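# Seat the loose contact into the housing's empty cavity

## Task

Insert the loose contact completely into the empty cavity of the housing, with the contact's red notched face turned toward the housing's red side, and press it home until it locks in place.

## Robot and tools

Robot: two arms. left_arm carries a left hand and sits on the +y side; right_arm carries a right hand. Base poses (scene frame): left_arm (+0.035, +0.346, 0) m, quat_wxyz (+1.000, 0, 0, +0.026); right_arm (-0.017, -0.525, 0) m, quat_wxyz (+1.000, 0, 0, -0.010). Scene frame: origin at table-top height midway between the nominal bases, +x out over the table, +z up. Image sides do not match arm names.

Frames: every hand position, orientation, velocity, Hand target and wrist-camera pose is in that arm's own base frame. Fixed cameras and the table use the scene frame. The hand point sits 0.05 m in front of the palm and 0.15 m out from the wrist flange. Its +z runs along the straight fingers, +y out of the palm, +x across the palm away from the thumb on the right hand and toward the thumb on the left hand. Straight fingertips reach 0.06 to 0.07 m past the point. A bracket on the little-finger side of the wrist can strike things, and with fingers level the wrist may hang up to 0.11 m (palm down) below the point.

execute_actions(actions, cameras): actions is a list of actions; each action is a table of up to 15 rows, one row per 1/30 s step; a short table repeats its final row to fill 15 steps. Every row is one flat list of 28 numbers in [-1, 1] covering both arms, in this order: left dx, dy, dz, rx, ry, rz; left thumb_turn, thumb_bend, index, middle, ring, little; left force_limit, speed; then the same 14 for the right arm. The six pose numbers are an offset (not a pose) from that arm's Hand target as it stood when the action began, along that arm's base axes; every row counts from that same start, and a new action starts from the updated target. 1.0 equals 0.6 m for dx, dy, dz and 180 degrees for the rotation vector rx, ry, rz, which turns about the Hand target position. Six zeros re-request the current Hand target. The six hand motor numbers are absolute targets: -1 open/straight, +1 closed (thumb_turn +1 puts the thumb opposite the fingers). force_limit maps -1 to about 0 N and +1 to 10 N at the fingertip (15 N for the two thumb motors). speed runs from nearly zero at -1 to full at +0.48 and above. No value means 'unchanged': to keep a hand as it is, resend its previous eight numbers. An empty actions list returns camera images.

move(target, speed, blend, stop_force, zero, blocking, cameras): target is one 28-number row laid out as above, or a list of up to 15 such rows; every row's offsets count from the Hand targets at the move's start, not from the preceding row. The path is a straight line at up to speed m/s (0.002 to 3.6, default 0.25; turning up to twice that in rad/s), capped at 10 s overall. blend (m) rounds corners in a list; 0 stops at each. stop_force (N, 3 to 120, shared by both arms) ends an arm's path once its wrist sensor feels that much push against its motion; the arm then backs off slightly but still presses somewhat. zero (default true) re-zeros before the move. blocking=false returns early and is not allowed with stop_force. The result adds a 'move:' line such as done, off_target, moving, held or fault, plus limits=paced or limits=held. Omit stop_force when pulling away from a contact.

wait(seconds 0 to 10); stop() brakes a running move; zoom_image(camera, region [x0, y0, x1, y1] in pixels, at most 504 wide and high) enlarges the newest image; show_instructions() shows reference pages; zero_wrist_force(arm: left_arm or right_arm); finished_scene(scene 1) ends for good.

Cameras: cam_head_left, cam_head_right, cam_high (fixed, 672x504) and cam_left_wrist, cam_right_wrist (on the hands).

Results: end_effector_position (m), end_effector_quat_wxyz, velocities (m/s, rad/s), Hand target (next offsets start here; the hand often stops a little short, so send the gap as an offset), Joint positions and torques, Wrist force and Wrist torque in the end effector's axes (a push reads as force from the surface into the arm), hand_measured, hand_stopped_by (moving, target, force, stalled, fault) and hand_load_n, each in motor order, plus hand_force_limit and hand_speed. MOTOR HOT warns of heating; 85 °C brakes the arm for 30 to 60 s.

Gripping: with the thumb across the palm, the hand closes on items about 0.035 to 0.065 m thick. For a soft grip close at speed -0.94 or lower. A dropped grip shows as hand_load_n near 0.

Cautions: the orientation you command is clipped to within 32 degrees of the measured one each step. A net force near 150 N (±25) or a wrist joint torque near 19.4 to 19.7 N m stops the arm for 10 s; arms are stiff, so aim only slightly past a firm contact and go slowly. Keep the arms from touching each other, do not strike fixed objects, avoid passing near an arm's own base, do not drop or release moving parts, and keep everything on the table. Something may occasionally nudge a loose object. The contact must stay latched after the robot lets go.

Each tool is called as name([rows], argument=value, ...), one row to a line, values as JSON.

Reference images:

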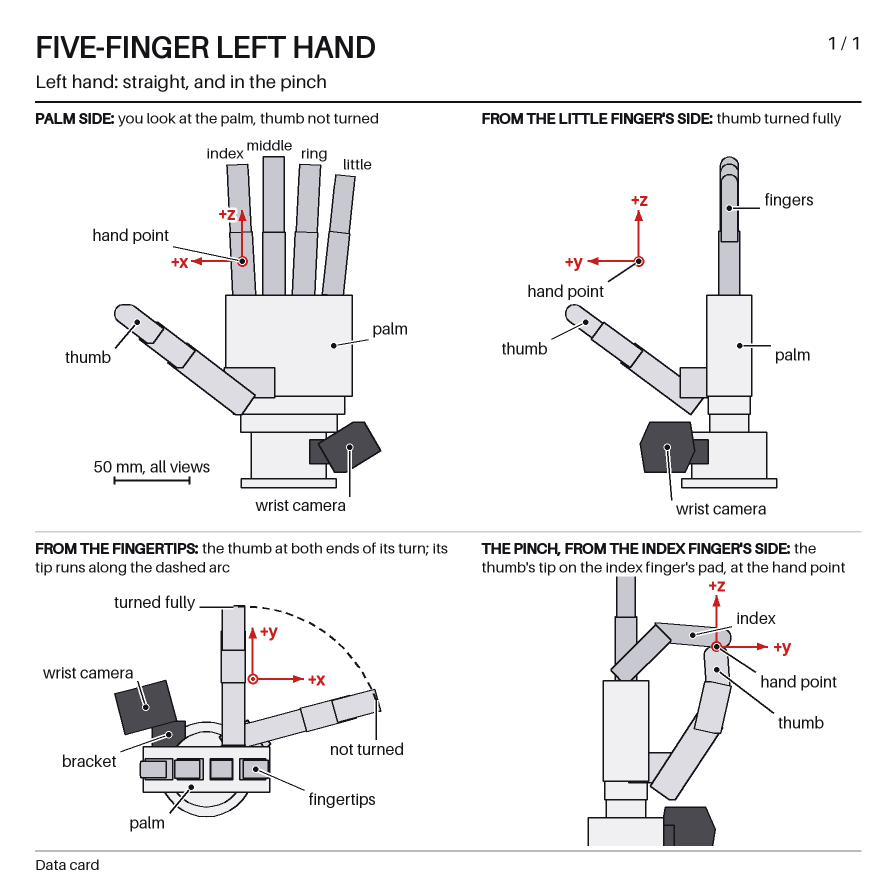

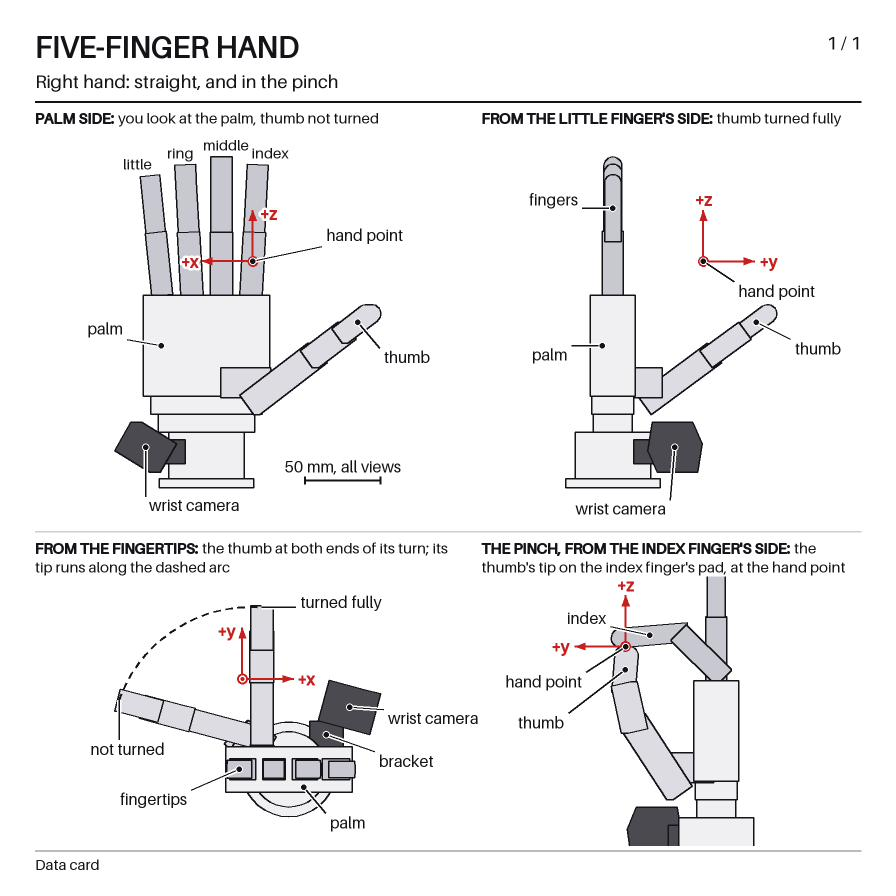

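## Session

execute_actions(actions=[])

Scene clock: 0.00 s.
left_arm: end_effector_position=(+0.8605, +0.3167, +0.1177) hand_measured=(-1.000, -1.000, -1.000, -1.000, -1.000, -1.000) hand_load_n=(+0.0, +0.0, +0.0, +0.0, +0.0, +0.0) hand_stopped_by=(target, target, target, target, target, target) hand_force_limit=0.00 hand_speed=-0.80 end_effector_quat_wxyz=(-0.308, +0.701, +0.488, +0.420) | right_arm: end_effector_position=(+0.2231, +0.2381, +0.2589) hand_measured=(-1.000, -1.000, -1.000, -1.000, -1.000, -1.000) hand_load_n=(+0.0, +0.0, +0.0, +0.0, +0.0, +0.0) hand_stopped_by=(target, target, target, target, target, target) hand_force_limit=0.00 hand_speed=-0.80 end_effector_quat_wxyz=(-0.256, -0.337, +0.737, +0.528)
Joint positions: left_arm=[3.479 -2.769 -0.46 2.537 -2.344 1.07] | right_arm=[-0.213 -1.029 2.077 1.74 1.118 -2.959]
Joint velocities: within noise
Joint torques (N m): no reading
Wrist force (N): no reading
Wrist torque (N m): no reading
Wrist force, peak (N): no reading
Hand target: left_arm +0.8605, +0.3167, +0.1177; -0.308, +0.701, +0.488, +0.420 | right_arm +0.2231, +0.2381, +0.2589; -0.256, -0.337, +0.737, +0.528

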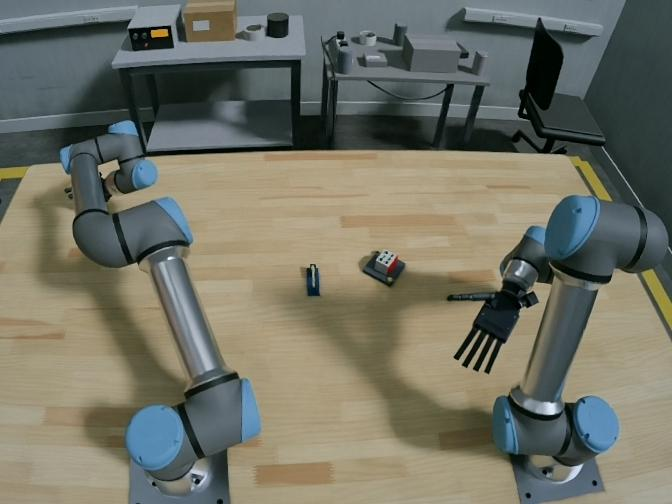

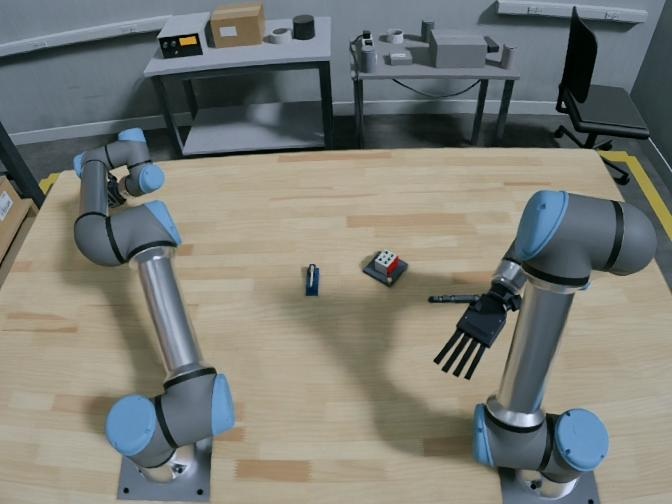

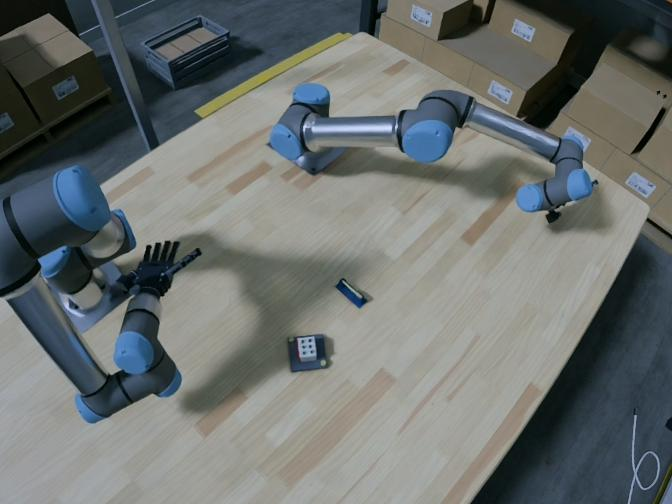

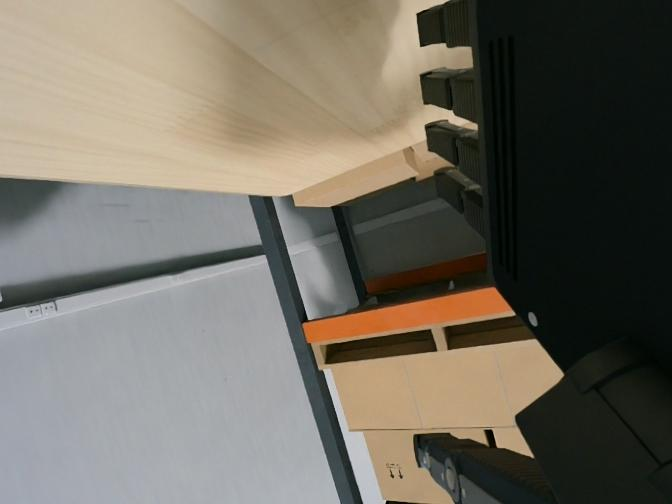

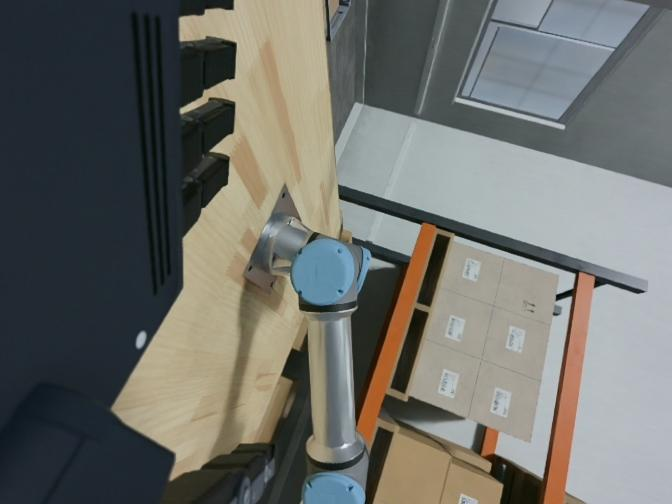

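zoom_image(camera="cam_head_left", region=[290, 235, 420, 315])

zoom_image(camera="cam_head_right", region=[290, 235, 420, 315])

zoom_image(camera="cam_high", region=[270, 265, 390, 385])

Scaled by 3.877.

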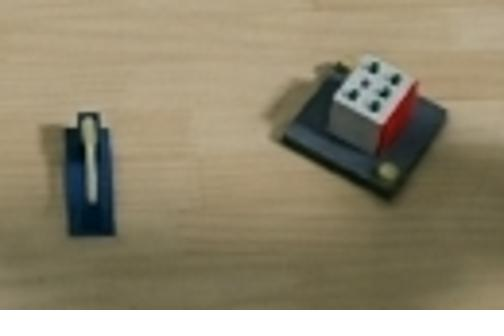

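Scaled by 3.877.

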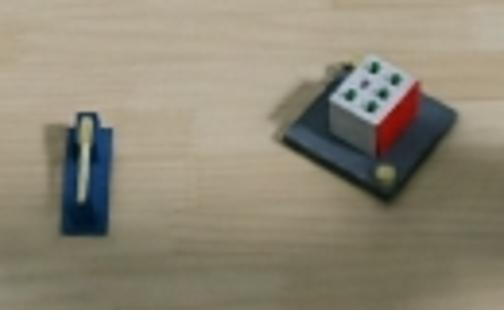

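Scaled by 4.200.

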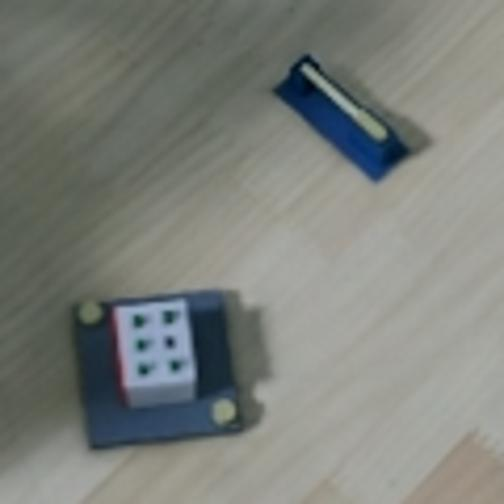

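move(target=[0,0,0,0,0,0,-1,-1,-1,-1,-1,-1,0,-0.8, 0.577,0.437,-0.165,0.3135,-0.6545,0.4481,-1,-1,-1,-1,-1,-1,0,-0.8], speed=0.4, cameras=["all"])

Scene clock: 317.73 s.
left_arm: end_effector_position=(+0.8605, +0.3167, +0.1177) hand_measured=(-1.000, -1.000, -1.000, -1.000, -1.000, -1.000) hand_load_n=(-0.5, +0.0, +0.0, +0.0, +0.0, +0.0) hand_stopped_by=(target, target, target, target, target, target) hand_force_limit=0.00 hand_speed=-0.80 end_effector_quat_wxyz=(-0.308, +0.701, +0.488, +0.420) | right_arm: end_effector_position=(+0.5681, +0.4997, +0.1595) hand_measured=(-1.000, -1.000, -1.000, -1.000, -1.000, -1.000) hand_load_n=(+0.0, +0.0, +0.0, +0.5, +0.0, +0.0) hand_stopped_by=(target, target, target, target, target, target) hand_force_limit=0.00 hand_speed=-0.80 end_effector_quat_wxyz=(-0.362, +0.932, -0.005, +0.026)
Joint positions: left_arm=[3.479 -2.769 -0.46 2.537 -2.344 1.07] | right_arm=[0.376 -0.341 0.035 1.495 0.918 -4.195]
Joint torques (N m): left_arm=[0.55 74.73 29.3 -1.11 -0.85 0.08] | right_arm=[-1.7 -61.38 -31.86 3.18 0.66 0.04]
Wrist force (N): left_arm=[-0.2 0.0 0.0] | right_arm=[-0.7 2.7 -0.4]
Wrist torque (N m): left_arm=[0.00 0.02 -0.01] | right_arm=[-0.01 0.03 0.36]
Wrist force, peak (N): left_arm=[0.3 0.5 -0.3] | right_arm=[-1.2 2.7 -0.3]
Hand target: left_arm +0.8605, +0.3167, +0.1177; -0.308, +0.701, +0.488, +0.420 | right_arm +0.5693, +0.5003, +0.1599; -0.342, +0.940, +0.001, -0.002
Off the commanded pose: left_arm 0.000 m, 0 deg | right_arm 0.001 m, 4 deg.
elbow stopped short (right arm): the move would have taken joint 3 (elbow) straighter than the controller allows.
move: off_target (right_arm)
camera_calibration:
cam_right_wrist: T_world_to_cam=[[0.251044, -0.736718, -0.627872, 0.326056], [-0.84611, -0.482085, 0.227356, 0.685873], [-0.470185, 0.474173, -0.74437, 0.264102], [0, 0, 0, 1]] pos_world=[0.622646, 0.445631, 0.245374]

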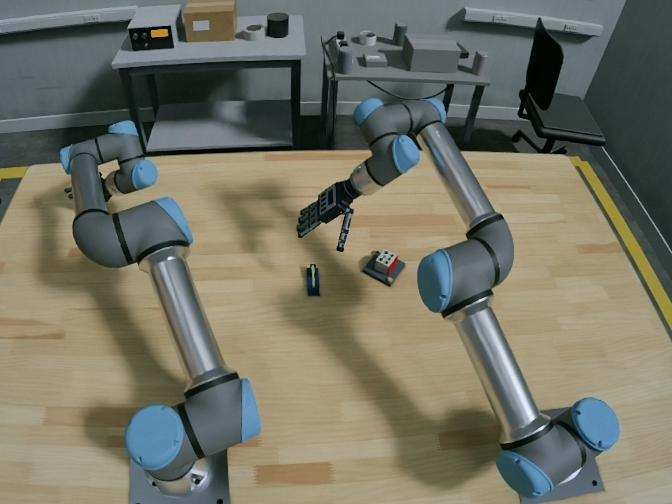

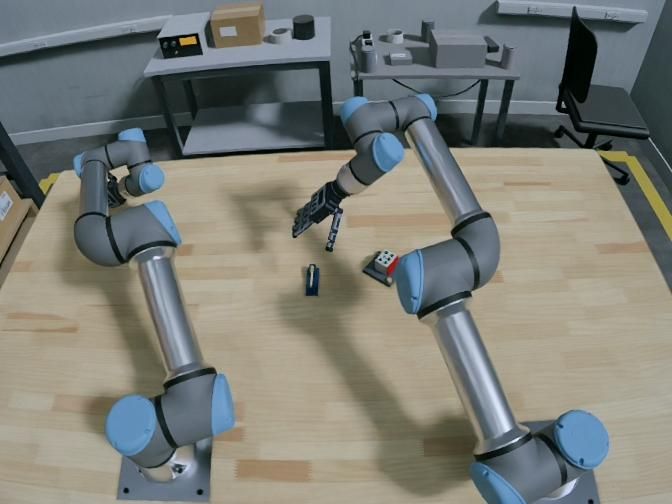

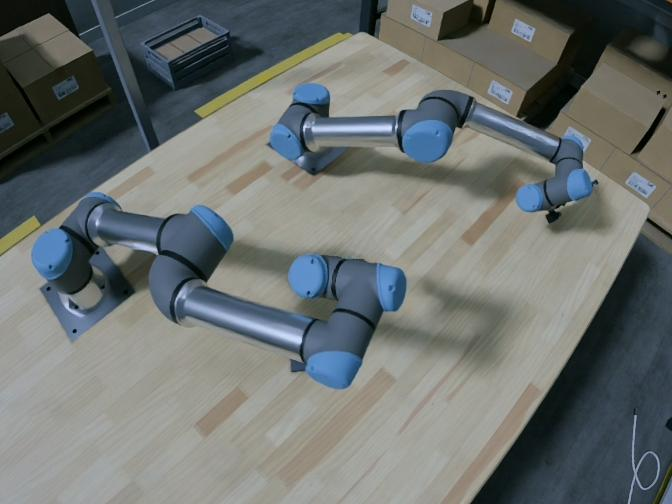

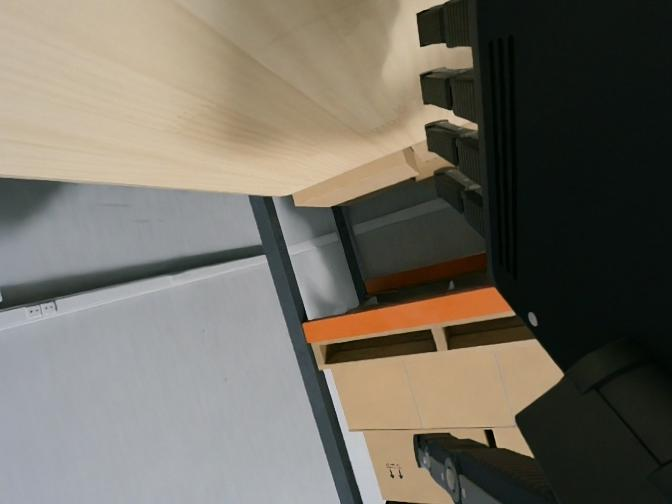

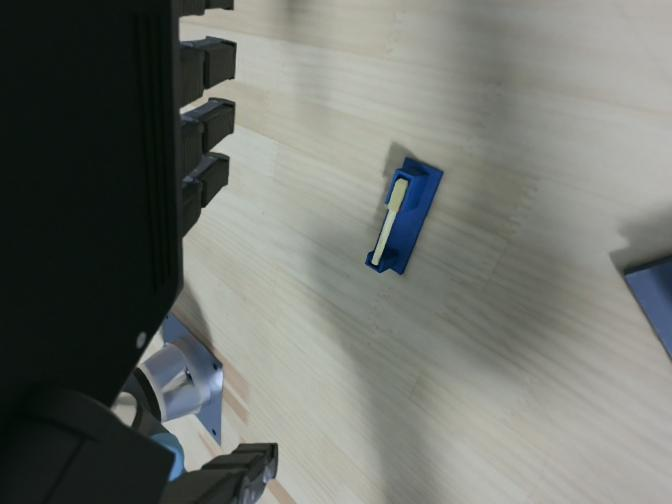

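zoom_image(camera="cam_right_wrist", region=[350, 150, 450, 280])

Scaled by 3.877.

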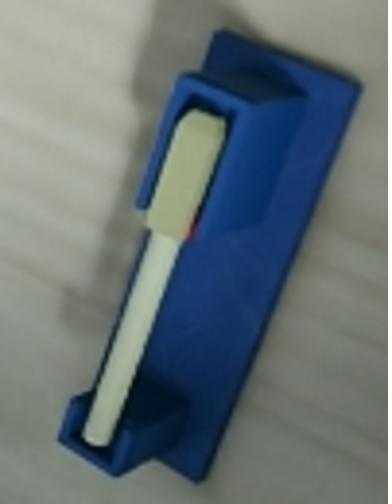

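move(target=[0,0,0,0,0,0,-1,-1,-1,-1,-1,-1,0,-0.8, -0.0788,0.0162,-0.0998,0.0871,-0.3846,0.3225,0.3,-1,-1,-1,-1,-1,0,0], speed=0.4, cameras=["cam_right_wrist","cam_head_right"])

Scene clock: 544.20 s.
left_arm: end_effector_position=(+0.8605, +0.3167, +0.1177) hand_measured=(-1.000, -1.000, -1.000, -1.000, -1.000, -1.000) hand_load_n=(-0.5, +0.0, -0.5, +0.0, +0.0, +0.0) hand_stopped_by=(target, target, target, target, target, target) hand_force_limit=0.00 hand_speed=-0.80 end_effector_quat_wxyz=(-0.308, +0.701, +0.488, +0.420) | right_arm: end_effector_position=(+0.5221, +0.5099, +0.0999) hand_measured=(+0.300, -1.000, -1.000, -1.000, -1.000, -1.000) hand_load_n=(+0.0, +0.5, +0.0, +0.0, +0.0, +0.0) hand_stopped_by=(target, target, target, target, target, target) hand_force_limit=0.00 hand_speed=0.00 end_effector_quat_wxyz=(-0.352, +0.613, +0.613, +0.352)
Joint positions: left_arm=[3.479 -2.769 -0.46 2.537 -2.344 1.07] | right_arm=[0.348 -0.859 1.339 0.561 0.624 -5.658]
Joint torques (N m): left_arm=[0.77 75.32 28.58 -1.16 -0.82 0.03] | right_arm=[11.08 -61.58 -20.9 0.02 1.05 -2.5]
Wrist force (N): left_arm=[-0.2 0.1 -0.2] | right_arm=[-0.9 0.7 -0.6]
Wrist torque (N m): left_arm=[0.03 0.03 -0.02] | right_arm=[-0.15 -0.07 0.13]
Wrist force, peak (N): left_arm=[0.1 0.6 -0.1] | right_arm=[-0.2 2.9 -0.9]
Hand target: left_arm +0.8605, +0.3167, +0.1177; -0.308, +0.701, +0.488, +0.420 | right_arm +0.5220, +0.5100, +0.1000; -0.352, +0.613, +0.613, +0.352
Off the commanded pose: left_arm 0.000 m, 0 deg | right_arm 0.000 m, 0 deg.
move: done
camera_calibration:
cam_right_wrist: T_world_to_cam=[[0.969901, 0.103646, 0.220341, -0.580776], [0.193383, -0.877754, -0.43835, 0.390942], [0.147971, 0.467767, -0.871378, -0.113525], [0, 0, 0, 1]] pos_world=[0.504492, 0.456449, 0.200415]
Images, in order (width x height): cam_head_right 672x504, cam_right_wrist 672x504.

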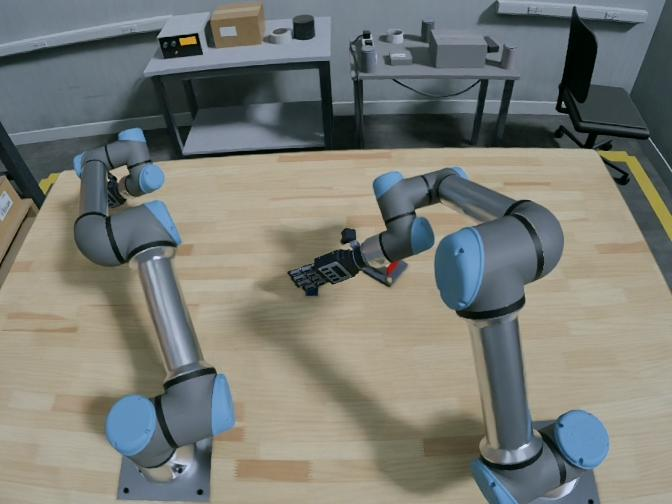

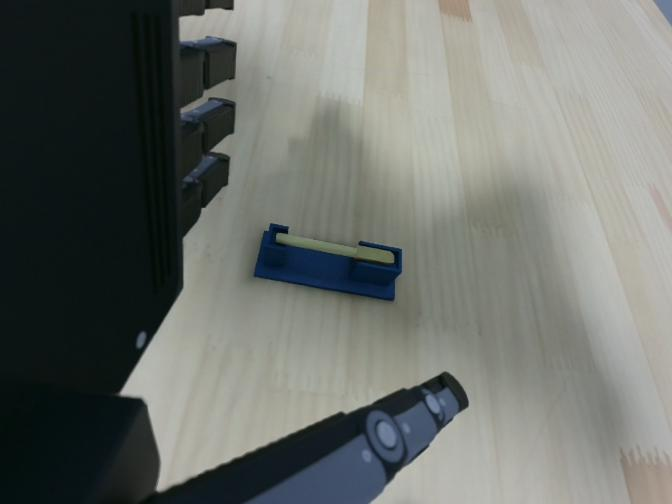

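zoom_image(camera="cam_right_wrist", region=[250, 215, 410, 305])

Scaled by 3.150.

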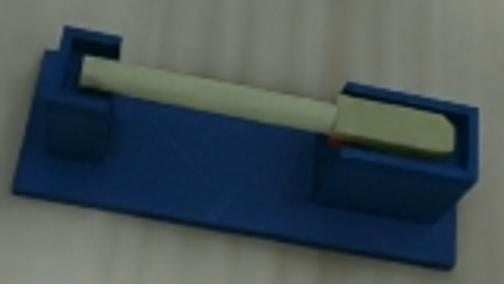

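move(target=[0,0,0,0,0,0,-1,-1,-1,-1,-1,-1,0,-0.8, 0.0175,0.0683,-0.0667,0,-0.0417,-0.0722,0.58,-0.46,-0.25,-1,-1,-1,0,0], speed=0.25, cameras=["cam_right_wrist"])

Scene clock: 695.43 s.
left_arm: end_effector_position=(+0.8605, +0.3167, +0.1177) hand_measured=(-1.000, -1.000, -1.000, -1.000, -1.000, -1.000) hand_load_n=(+0.0, +0.0, +0.0, +0.0, +0.0, +0.0) hand_stopped_by=(target, target, target, target, target, target) hand_force_limit=0.00 hand_speed=-0.80 end_effector_quat_wxyz=(-0.308, +0.701, +0.488, +0.420) | right_arm: end_effector_position=(+0.5324, +0.5510, +0.0599) hand_measured=(+0.580, -0.460, -0.250, -1.000, -1.000, -1.000) hand_load_n=(+0.0, +0.0, +0.0, +0.0, +0.0, +0.0) hand_stopped_by=(target, target, target, target, target, target) hand_force_limit=0.00 hand_speed=0.00 end_effector_quat_wxyz=(-0.269, +0.654, +0.562, +0.429)
Joint positions: left_arm=[3.479 -2.769 -0.46 2.537 -2.344 1.07] | right_arm=[0.493 -0.887 1.461 0.09 0.913 -5.308]
Joint torques (N m): left_arm=[0.62 75.23 29.25 -1.1 -0.73 0.18] | right_arm=[2.07 -61.47 -29.1 -1.35 0.84 1.62]
Wrist force (N): left_arm=[-0.2 0.0 -0.1] | right_arm=[-0.6 0.5 -0.8]
Wrist torque (N m): left_arm=[0.00 0.03 0.00] | right_arm=[-0.13 -0.10 -0.06]
Wrist force, peak (N): left_arm=[0.0 0.6 0.1] | right_arm=[-0.9 1.1 -1.7]
Hand target: left_arm +0.8605, +0.3167, +0.1177; -0.308, +0.701, +0.488, +0.420 | right_arm +0.5325, +0.5510, +0.0600; -0.269, +0.654, +0.562, +0.429
Off the commanded pose: left_arm 0.000 m, 0 deg | right_arm 0.000 m, 0 deg.
move: done
camera_calibration:
cam_right_wrist: T_world_to_cam=[[0.931492, -0.112595, 0.345896, -0.454193], [0.0474282, -0.905179, -0.422376, 0.499292], [0.360655, 0.409845, -0.837827, -0.252517], [0, 0, 0, 1]] pos_world=[0.490468, 0.504302, 0.156426]
Images, in order (width x height): cam_right_wrist 672x504.

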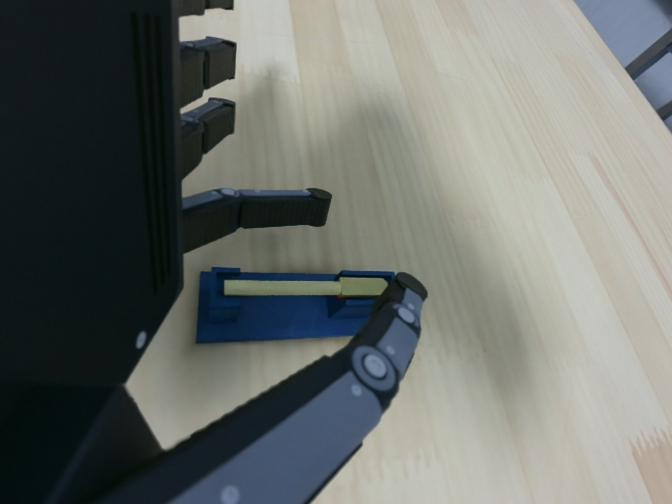

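move(target=[0,0,0,0,0,0,-1,-1,-1,-1,-1,-1,0,-0.8, 0,0,-0.0417,0,0,0,0.58,-0.46,-0.25,-1,-1,-1,0,0], speed=0.08, stop_force=6, cameras=["cam_right_wrist"])

Scene clock: 726.30 s.
left_arm: end_effector_position=(+0.8605, +0.3167, +0.1177) hand_measured=(-1.000, -1.000, -1.000, -1.000, -1.000, -1.000) hand_load_n=(+0.0, +0.0, +0.0, +0.0, +0.0, +0.0) hand_stopped_by=(target, target, target, target, target, target) hand_force_limit=0.00 hand_speed=-0.80 end_effector_quat_wxyz=(-0.308, +0.701, +0.488, +0.420) | right_arm: end_effector_position=(+0.5325, +0.5510, +0.0349) hand_measured=(+0.580, -0.460, -0.250, -1.000, -1.000, -1.000) hand_load_n=(+0.5, +0.0, +0.0, +0.0, +0.0, +0.0) hand_stopped_by=(target, target, target, target, target, target) hand_force_limit=0.00 hand_speed=0.00 end_effector_quat_wxyz=(-0.269, +0.654, +0.562, +0.429)
Joint positions: left_arm=[3.479 -2.769 -0.46 2.537 -2.344 1.07] | right_arm=[0.493 -0.854 1.476 0.041 0.913 -5.308]
Joint torques (N m): left_arm=[0.45 74.89 29.69 -1.03 -0.82 0.05] | right_arm=[6.06 -61.79 -29.79 2.87 0.51 -0.59]
Wrist force (N): left_arm=[-0.1 0.3 0.0] | right_arm=[-0.6 0.2 -0.7]
Wrist torque (N m): left_arm=[0.04 0.01 -0.01] | right_arm=[-0.16 -0.10 -0.05]
Wrist force, peak (N): left_arm=[0.1 0.6 -0.3] | right_arm=[-0.5 0.8 -1.1]
Hand target: left_arm +0.8605, +0.3167, +0.1177; -0.308, +0.701, +0.488, +0.420 | right_arm +0.5325, +0.5510, +0.0349; -0.269, +0.654, +0.562, +0.429
Off the commanded pose: left_arm 0.000 m, 0 deg | right_arm 0.000 m, 0 deg.
move: done
camera_calibration:
cam_right_wrist: T_world_to_cam=[[0.93139, -0.112924, 0.346066, -0.445479], [0.0472306, -0.905145, -0.422472, 0.488862], [0.360947, 0.409831, -0.837709, -0.273567], [0, 0, 0, 1]] pos_world=[0.490569, 0.504302, 0.131526]
Images, in order (width x height): cam_right_wrist 672x504.

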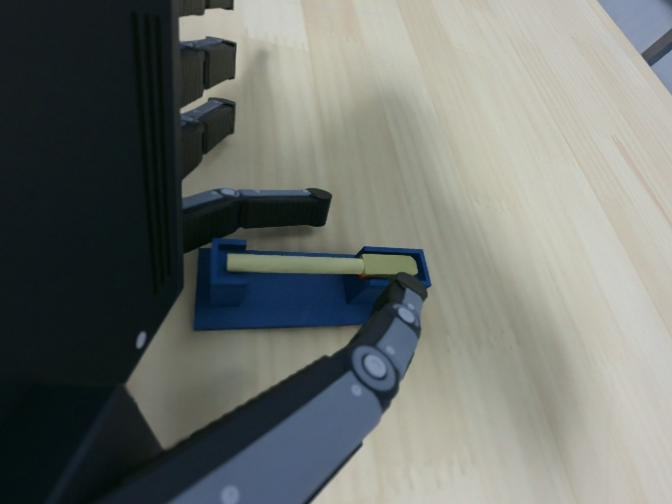

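move([
  [0,0,0,0,0,0,-1,-1,-1,-1,-1,-1,0,-0.8, 0,0,-0.01,0,0,0,0.58,-0.46,-0.25,-1,-1,-1,0,-0.3],
  [0,0,0,0,0,0,-1,-1,-1,-1,-1,-1,0,-0.8, 0,0,-0.01,0,0,0,0.58,-0.18,0.0,-1,-1,-1,0,-0.3],
], speed=0.06, cameras=["cam_right_wrist"])

Scene clock: 764.03 s.
left_arm: end_effector_position=(+0.8605, +0.3167, +0.1177) hand_measured=(-1.000, -1.000, -1.000, -1.000, -1.000, -1.000) hand_load_n=(-0.5, +0.0, +0.0, +0.0, +0.0, +0.0) hand_stopped_by=(target, target, target, target, target, target) hand_force_limit=0.00 hand_speed=-0.80 end_effector_quat_wxyz=(-0.308, +0.701, +0.488, +0.420) | right_arm: end_effector_position=(+0.5325, +0.5510, +0.0289) hand_measured=(+0.580, -0.180, +0.000, -1.000, -1.000, -1.000) hand_load_n=(+0.0, +0.0, +1.0, +0.0, +0.0, +0.0) hand_stopped_by=(target, target, target, target, target, target) hand_force_limit=0.00 hand_speed=-0.30 end_effector_quat_wxyz=(-0.269, +0.654, +0.562, +0.429)
Joint positions: left_arm=[3.479 -2.769 -0.46 2.537 -2.344 1.07] | right_arm=[0.493 -0.845 1.48 0.029 0.913 -5.308]
Joint torques (N m): left_arm=[0.92 75.17 29.35 -1.1 -0.69 0.13] | right_arm=[2.8 -62.02 -15.7 2.62 -1.46 -2.47]
Wrist force (N): left_arm=[-0.2 0.2 0.1] | right_arm=[1.1 -3.7 3.5]
Wrist torque (N m): left_arm=[0.02 0.03 -0.01] | right_arm=[-0.44 -0.07 0.02]
Wrist force, peak (N): left_arm=[-0.4 0.4 0.0] | right_arm=[5.8 0.2 -6.9]
Hand target: left_arm +0.8605, +0.3167, +0.1177; -0.308, +0.701, +0.488, +0.420 | right_arm +0.5325, +0.5510, +0.0289; -0.269, +0.654, +0.562, +0.429
Off the commanded pose: left_arm 0.000 m, 0 deg | right_arm 0.000 m, 0 deg.
move: done
camera_calibration:
cam_right_wrist: T_world_to_cam=[[0.931384, -0.112898, 0.346089, -0.443289], [0.04723, -0.905185, -0.422385, 0.4863], [0.360961, 0.409749, -0.837743, -0.278602], [0, 0, 0, 1]] pos_world=[0.490469, 0.504302, 0.125426]
Images, in order (width x height): cam_right_wrist 672x504.

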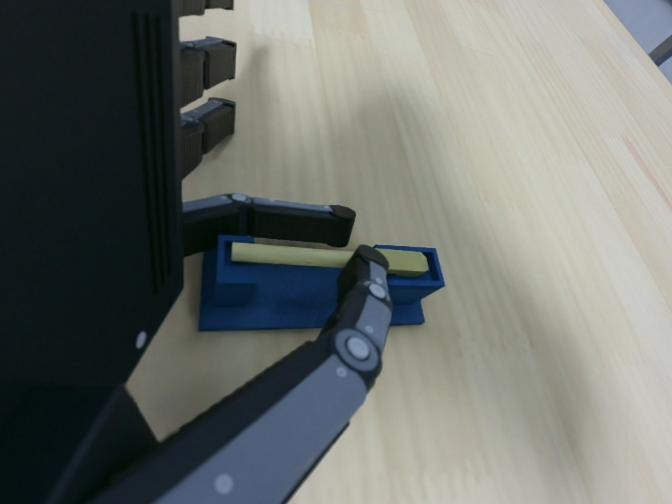

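move([
  [0,0,0,0,0,0,-1,-1,-1,-1,-1,-1,0,-0.8, 0,0,0,0,0,0,0.58,-0.3,-0.25,-1,-1,-1,0,0],
  [0,0,0,0,0,0,-1,-1,-1,-1,-1,-1,0,-0.8, 0,-0.001,0.007,0,0,-0.05,0.58,-0.3,-0.25,-1,-1,-1,0,-0.3],
  [0,0,0,0,0,0,-1,-1,-1,-1,-1,-1,0,-0.8, 0,-0.001,0.007,0,0,-0.05,0.58,-0.2,0.0,-1,-1,-1,0,-0.3],
], speed=0.06, cameras=["cam_right_wrist"])

Scene clock: 798.80 s.
left_arm: end_effector_position=(+0.8605, +0.3167, +0.1177) hand_measured=(-1.000, -1.000, -1.000, -1.000, -1.000, -1.000) hand_load_n=(+0.0, +0.0, +0.0, +0.0, +0.0, +0.0) hand_stopped_by=(target, target, target, target, target, target) hand_force_limit=0.00 hand_speed=-0.80 end_effector_quat_wxyz=(-0.308, +0.701, +0.488, +0.420) | right_arm: end_effector_position=(+0.5325, +0.5504, +0.0331) hand_measured=(+0.580, -0.200, +0.000, -1.000, -1.000, -1.000) hand_load_n=(+0.0, +0.0, +0.0, +0.0, +0.0, +0.0) hand_stopped_by=(target, target, target, target, target, target) hand_force_limit=0.00 hand_speed=-0.30 end_effector_quat_wxyz=(-0.234, +0.696, +0.509, +0.449)
Joint positions: left_arm=[3.479 -2.769 -0.46 2.537 -2.344 1.07] | right_arm=[0.552 -0.88 1.515 -0.053 1.088 -5.158]
Joint torques (N m): left_arm=[0.37 75.19 29.81 -1.05 -0.72 0.13] | right_arm=[-10.71 -43.39 -29.64 2.42 1.86 -2.47]
Wrist force (N): left_arm=[-0.3 0.0 -0.2] | right_arm=[-0.9 0.8 -0.6]
Wrist torque (N m): left_arm=[0.00 0.05 -0.02] | right_arm=[-0.09 -0.06 -0.02]
Wrist force, peak (N): left_arm=[-0.5 0.5 -0.2] | right_arm=[0.9 -3.9 4.0]
Hand target: left_arm +0.8605, +0.3167, +0.1177; -0.308, +0.701, +0.488, +0.420 | right_arm +0.5325, +0.5504, +0.0331; -0.234, +0.696, +0.509, +0.449
Off the commanded pose: left_arm 0.000 m, 0 deg | right_arm 0.000 m, 0 deg.
move: done
camera_calibration:
cam_right_wrist: T_world_to_cam=[[0.902262, -0.257222, 0.346063, -0.349907], [-0.0949612, -0.901413, -0.422419, 0.561255], [0.420601, 0.34827, -0.837737, -0.272697], [0, 0, 0, 1]] pos_world=[0.483702, 0.510891, 0.129726]
Images, in order (width x height): cam_right_wrist 672x504.

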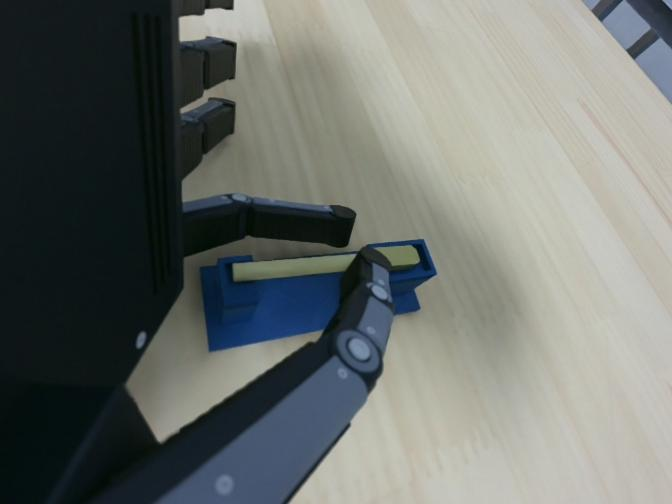

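move(target=[0,0,0,0,0,0,-1,-1,-1,-1,-1,-1,0,-0.8, 0,0,0,0,0,0,0.58,0.1,0.4,-1,-1,-1,-0.4,-0.94], speed=0.06, cameras=["cam_right_wrist"])

Scene clock: 815.87 s.
left_arm: end_effector_position=(+0.8605, +0.3167, +0.1177) hand_measured=(-1.000, -1.000, -1.000, -1.000, -1.000, -1.000) hand_load_n=(+0.0, +0.0, +0.0, +0.0, +0.0, +0.0) hand_stopped_by=(target, target, target, target, target, target) hand_force_limit=0.00 hand_speed=-0.80 end_effector_quat_wxyz=(-0.308, +0.701, +0.488, +0.420) | right_arm: end_effector_position=(+0.5325, +0.5504, +0.0331) hand_measured=(+0.580, -0.114, +0.150, -1.000, -1.000, -1.000) hand_load_n=(-0.5, +4.0, +4.0, +0.0, +0.0, +0.0) hand_stopped_by=(target, force, force, target, target, target) hand_force_limit=-0.40 hand_speed=-0.94 end_effector_quat_wxyz=(-0.234, +0.696, +0.509, +0.449)
Joint positions: left_arm=[3.479 -2.769 -0.46 2.537 -2.344 1.07] | right_arm=[0.552 -0.88 1.515 -0.053 1.088 -5.158]
Joint torques (N m): left_arm=[0.25 75.32 30.12 -1.03 -0.76 0.14] | right_arm=[-9.66 -44.11 -28.83 1.22 1.75 -2.4]
Wrist force (N): left_arm=[0.2 0.4 -0.2] | right_arm=[-1.2 0.9 -1.3]
Wrist torque (N m): left_arm=[0.06 -0.02 0.00] | right_arm=[-0.07 -0.03 -0.03]
Wrist force, peak (N): left_arm=[0.2 0.6 0.1] | right_arm=[-1.3 1.0 -1.2]
Hand target: left_arm +0.8605, +0.3167, +0.1177; -0.308, +0.701, +0.488, +0.420 | right_arm +0.5325, +0.5504, +0.0331; -0.234, +0.696, +0.509, +0.449
Off the commanded pose: left_arm 0.000 m, 0 deg | right_arm 0.000 m, 0 deg.
move: done
camera_calibration:
cam_right_wrist: T_world_to_cam=[[0.902262, -0.257222, 0.346063, -0.349907], [-0.0949612, -0.901413, -0.422419, 0.561255], [0.420601, 0.34827, -0.837737, -0.272697], [0, 0, 0, 1]] pos_world=[0.483702, 0.510891, 0.129726]
Images, in order (width x height): cam_right_wrist 672x504.

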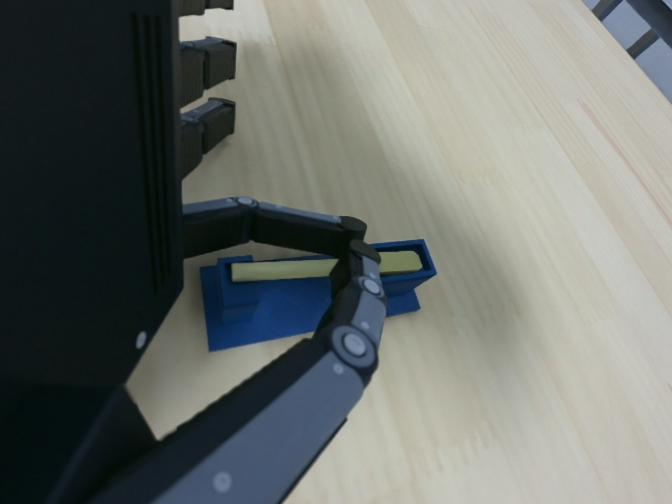

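move([
  [0,0,0,0,0,0,-1,-1,-1,-1,-1,-1,0,-0.8, 0,0,0,0,0,0,0.58,-0.2,0.0,-1,-1,-1,-0.4,-0.3],
  [0,0,0,0,0,0,-1,-1,-1,-1,-1,-1,0,-0.8, 0,-0.0005,-0.0083,0,0,0,0.58,-0.2,0.0,-1,-1,-1,-0.4,-0.3],
  [0,0,0,0,0,0,-1,-1,-1,-1,-1,-1,0,-0.8, 0,-0.0005,-0.0083,0,0,0,0.58,0.1,0.4,-1,-1,-1,-0.4,-0.94],
], speed=0.05, cameras=["cam_right_wrist"])

Scene clock: 849.20 s.
left_arm: end_effector_position=(+0.8605, +0.3167, +0.1177) hand_measured=(-1.000, -1.000, -1.000, -1.000, -1.000, -1.000) hand_load_n=(+0.0, +0.0, +0.0, +0.0, +0.0, +0.0) hand_stopped_by=(target, target, target, target, target, target) hand_force_limit=0.00 hand_speed=-0.80 end_effector_quat_wxyz=(-0.308, +0.701, +0.488, +0.420) | right_arm: end_effector_position=(+0.5325, +0.5501, +0.0282) hand_measured=(+0.580, -0.122, +0.156, -1.000, -1.000, -1.000) hand_load_n=(+0.0, +4.0, +4.5, +0.5, +0.0, +0.0) hand_stopped_by=(target, force, force, target, target, target) hand_force_limit=-0.40 hand_speed=-0.94 end_effector_quat_wxyz=(-0.234, +0.696, +0.509, +0.449)
Joint positions: left_arm=[3.479 -2.769 -0.46 2.537 -2.344 1.07] | right_arm=[0.551 -0.873 1.519 -0.063 1.088 -5.159]
Joint torques (N m): left_arm=[0.76 75.74 30.45 -1 -0.74 0.32] | right_arm=[-7.46 -59.43 -28.84 2.39 -1.11 -1.63]
Wrist force (N): left_arm=[0.0 0.3 -0.1] | right_arm=[0.9 0.0 -2.3]
Wrist torque (N m): left_arm=[0.04 0.01 0.00] | right_arm=[-0.02 0.11 0.08]
Wrist force, peak (N): left_arm=[-0.3 0.5 0.1] | right_arm=[0.2 1.8 -3.7]
Hand target: left_arm +0.8605, +0.3167, +0.1177; -0.308, +0.701, +0.488, +0.420 | right_arm +0.5325, +0.5501, +0.0282; -0.234, +0.696, +0.509, +0.449
Off the commanded pose: left_arm 0.000 m, 0 deg | right_arm 0.000 m, 0 deg.
move: done
camera_calibration:
cam_right_wrist: T_world_to_cam=[[0.902262, -0.257222, 0.346063, -0.348254], [-0.0949612, -0.901413, -0.422419, 0.558872], [0.420601, 0.34827, -0.837737, -0.276781], [0, 0, 0, 1]] pos_world=[0.483702, 0.510591, 0.124726]
Images, in order (width x height): cam_right_wrist 672x504.

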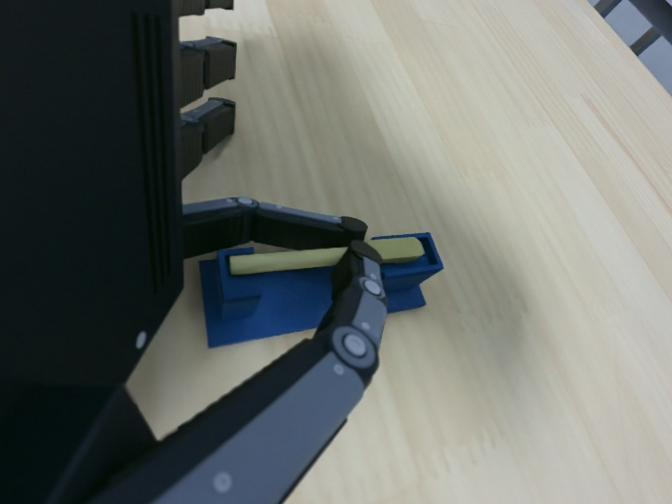

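move([
  [0,0,0,0,0,0,-1,-1,-1,-1,-1,-1,0,-0.8, 0,0,0,0,0,0,0.58,0.3,0.6,-1,-1,-1,0.1,-0.94],
  [0,0,0,0,0,0,-1,-1,-1,-1,-1,-1,0,-0.8, 0,0,0.12,0,0,0,0.58,0.3,0.6,-1,-1,-1,0.1,-0.94],
], speed=0.1, cameras=["cam_right_wrist","cam_head_right"])

Scene clock: 865.37 s.
left_arm: end_effector_position=(+0.8605, +0.3167, +0.1177) hand_measured=(-1.000, -1.000, -1.000, -1.000, -1.000, -1.000) hand_load_n=(+0.0, +0.0, +0.0, +0.0, +0.0, +0.0) hand_stopped_by=(target, target, target, target, target, target) hand_force_limit=0.00 hand_speed=-0.80 end_effector_quat_wxyz=(-0.308, +0.701, +0.488, +0.420) | right_arm: end_effector_position=(+0.5326, +0.5501, +0.1002) hand_measured=(+0.580, -0.110, +0.160, -1.000, -1.000, -1.000) hand_load_n=(+0.5, +1.0, +5.5, +0.0, +0.0, +0.0) hand_stopped_by=(target, force, force, target, target, target) hand_force_limit=0.10 hand_speed=-0.94 end_effector_quat_wxyz=(-0.234, +0.696, +0.508, +0.449)
Joint positions: left_arm=[3.479 -2.769 -0.46 2.537 -2.344 1.07] | right_arm=[0.551 -0.965 1.464 0.083 1.088 -5.159]
Joint torques (N m): left_arm=[0.35 75.33 30.04 -0.97 -0.65 0.27] | right_arm=[7.88 -45.74 -16.33 -0.47 1.15 -0.85]
Wrist force (N): left_arm=[-0.2 0.2 -0.1] | right_arm=[-1.1 0.7 -0.7]
Wrist torque (N m): left_arm=[0.03 0.03 -0.02] | right_arm=[-0.11 -0.07 -0.03]
Wrist force, peak (N): left_arm=[-0.4 0.6 0.1] | right_arm=[0.8 1.6 -3.4]
Hand target: left_arm +0.8605, +0.3167, +0.1177; -0.308, +0.701, +0.488, +0.420 | right_arm +0.5325, +0.5501, +0.1002; -0.234, +0.696, +0.509, +0.449
Off the commanded pose: left_arm 0.000 m, 0 deg | right_arm 0.000 m, 0 deg.
move: done
camera_calibration:
cam_right_wrist: T_world_to_cam=[[0.902209, -0.257371, 0.346093, -0.373165], [-0.0950165, -0.901332, -0.422579, 0.589313], [0.420704, 0.34837, -0.837643, -0.216625], [0, 0, 0, 1]] pos_world=[0.483802, 0.510591, 0.196726]
Images, in order (width x height): cam_head_right 672x504, cam_right_wrist 672x504.

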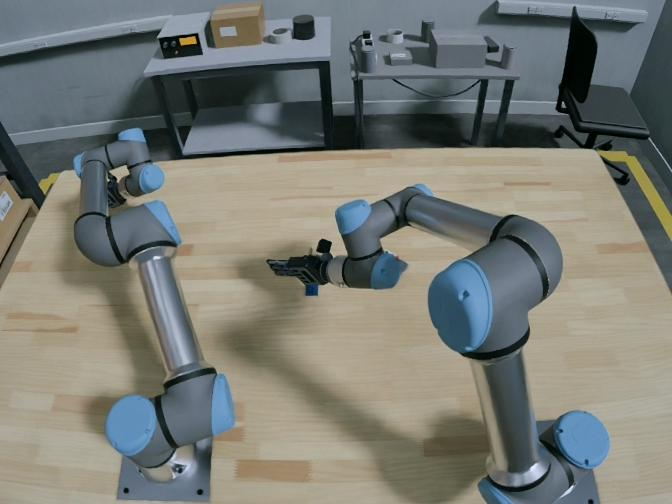

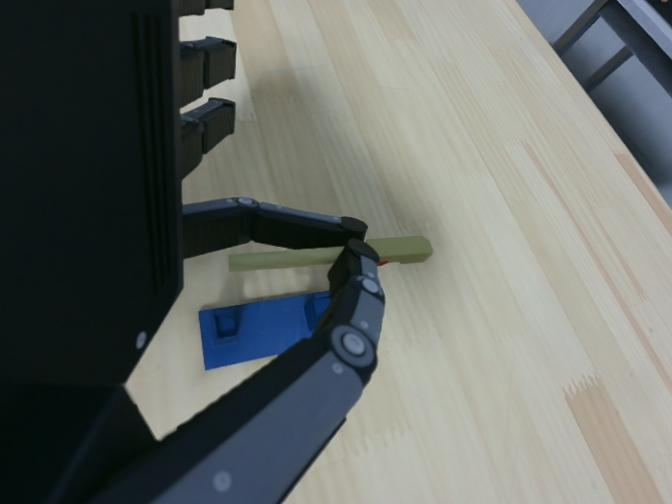

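zoom_image(camera="cam_right_wrist", region=[220, 190, 450, 310])

Scaled by 2.191.

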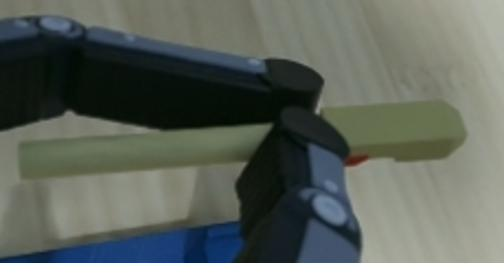

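move(target=[0,0,0,0,0,0,-1,-1,-1,-1,-1,-1,0,-0.8, 0.0125,-0.5167,0.15,0.204,0.4695,-0.204,0.58,0.3,0.6,-1,-1,-1,0.1,-0.94], speed=0.25, cameras=["all"])

Scene clock: 1010.93 s.
left_arm: end_effector_position=(+0.8605, +0.3167, +0.1177) hand_measured=(-1.000, -1.000, -1.000, -1.000, -1.000, -1.000) hand_load_n=(+0.0, +0.0, +0.0, +0.0, +0.0, +0.0) hand_stopped_by=(target, target, target, target, target, target) hand_force_limit=0.00 hand_speed=-0.80 end_effector_quat_wxyz=(-0.308, +0.701, +0.488, +0.420) | right_arm: end_effector_position=(+0.5401, +0.2401, +0.1901) hand_measured=(+0.580, -0.110, +0.160, -1.000, -1.000, -1.000) hand_load_n=(+0.5, +1.0, +5.0, +0.0, +0.0, +0.0) hand_stopped_by=(target, force, force, target, target, target) hand_force_limit=0.10 hand_speed=-0.94 end_effector_quat_wxyz=(-0.552, +0.820, -0.145, +0.049)
Joint positions: left_arm=[3.479 -2.769 -0.46 2.537 -2.344 1.07] | right_arm=[-0.202 -0.961 1.373 1.015 0.402 -4.469]
Joint torques (N m): left_arm=[0.26 75.29 30.36 -0.99 -0.65 0.29] | right_arm=[4.07 -57.32 -14.29 2.99 0.67 2.38]
Wrist force (N): left_arm=[0.0 0.2 0.1] | right_arm=[-0.7 3.1 -0.9]
Wrist torque (N m): left_arm=[0.02 0.01 -0.01] | right_arm=[0.08 0.11 0.24]
Wrist force, peak (N): left_arm=[-0.2 0.4 -0.4] | right_arm=[-0.1 3.4 -1.9]
Hand target: left_arm +0.8605, +0.3167, +0.1177; -0.308, +0.701, +0.488, +0.420 | right_arm +0.5400, +0.2401, +0.1902; -0.552, +0.820, -0.145, +0.049
Off the commanded pose: left_arm 0.000 m, 0 deg | right_arm 0.000 m, 0 deg.
move: done
camera_calibration:
cam_right_wrist: T_world_to_cam=[[0.0475451, -0.428242, -0.902412, 0.24915], [-0.947233, -0.306044, 0.0953277, 0.56745], [-0.317002, 0.850262, -0.420196, 0.162199], [0, 0, 0, 1]] pos_world=[0.577079, 0.14245, 0.238898]

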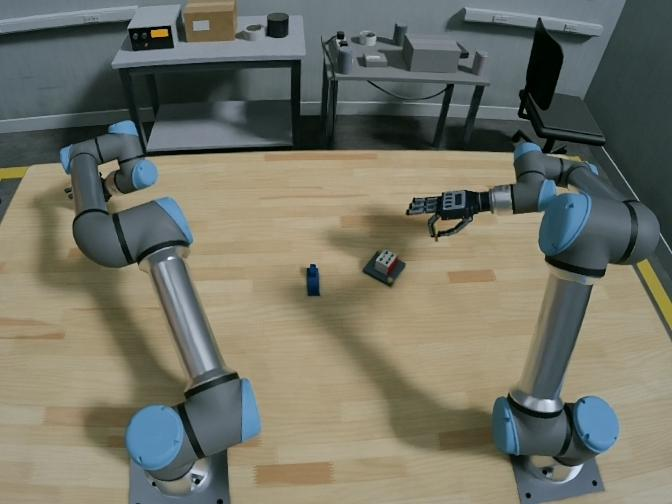

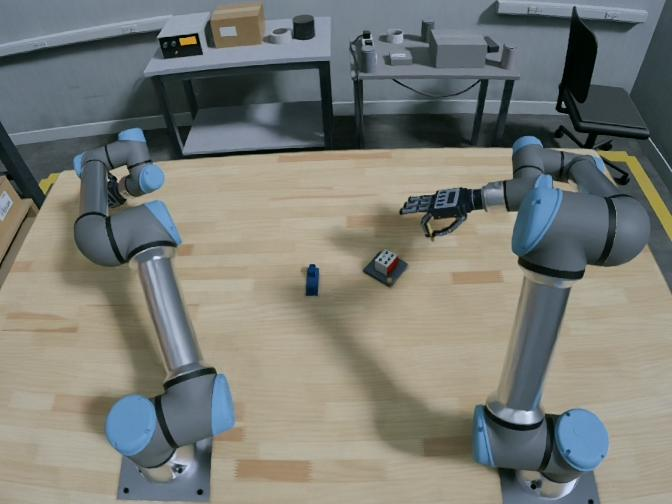

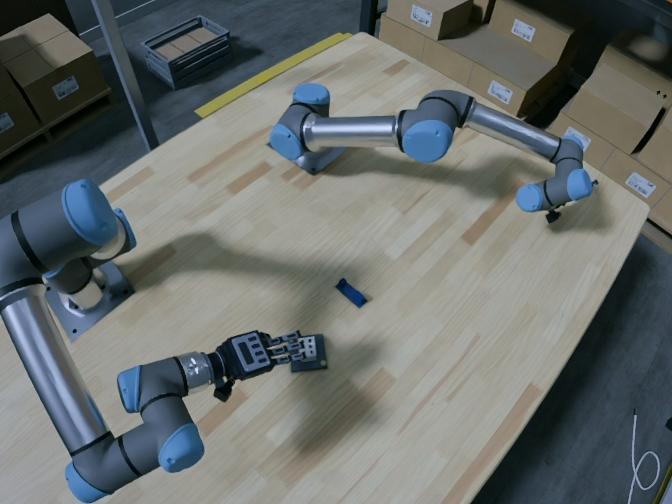

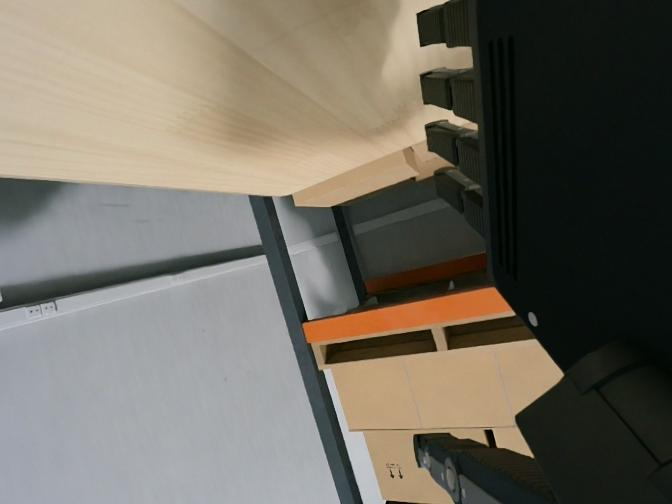

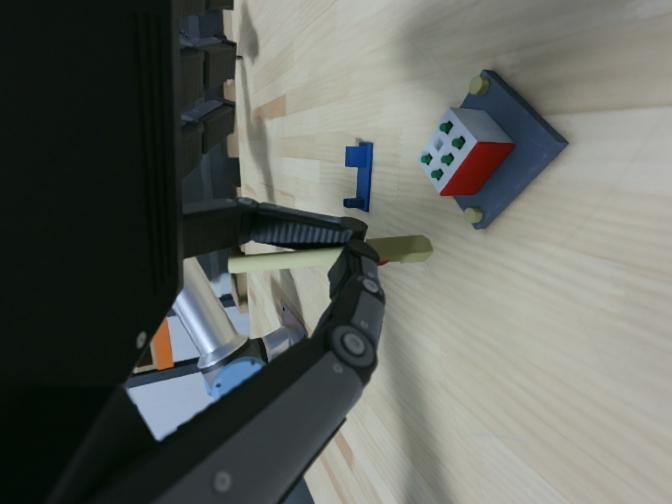

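zoom_image(camera="cam_right_wrist", region=[400, 55, 580, 240])

zoom_image(camera="cam_head_right", region=[355, 180, 475, 290])

zoom_image(camera="cam_right_wrist", region=[220, 190, 450, 310])

Scaled by 2.724.

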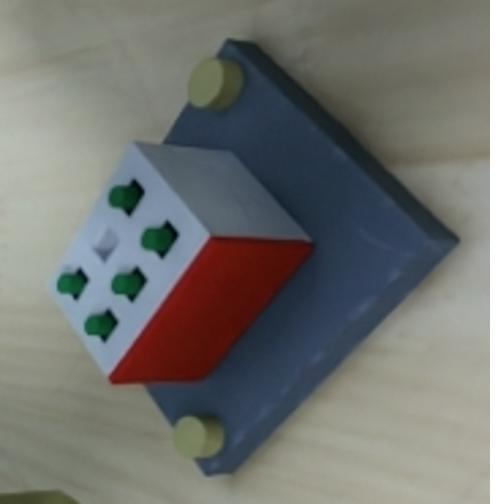

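Scaled by 4.200.

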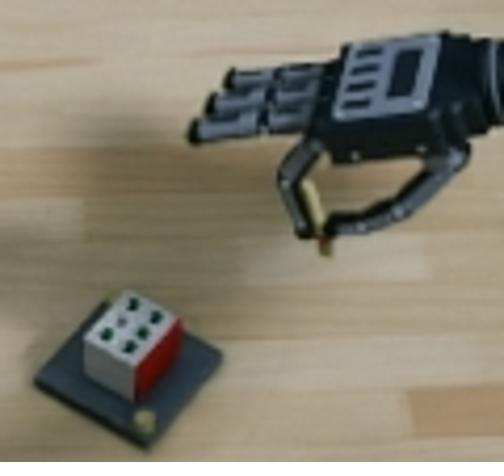

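Scaled by 2.191.

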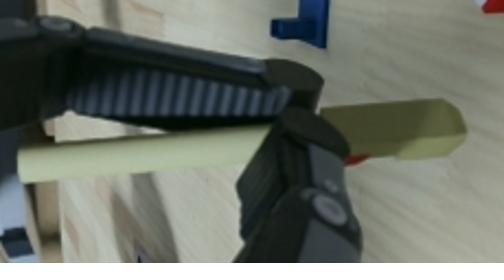

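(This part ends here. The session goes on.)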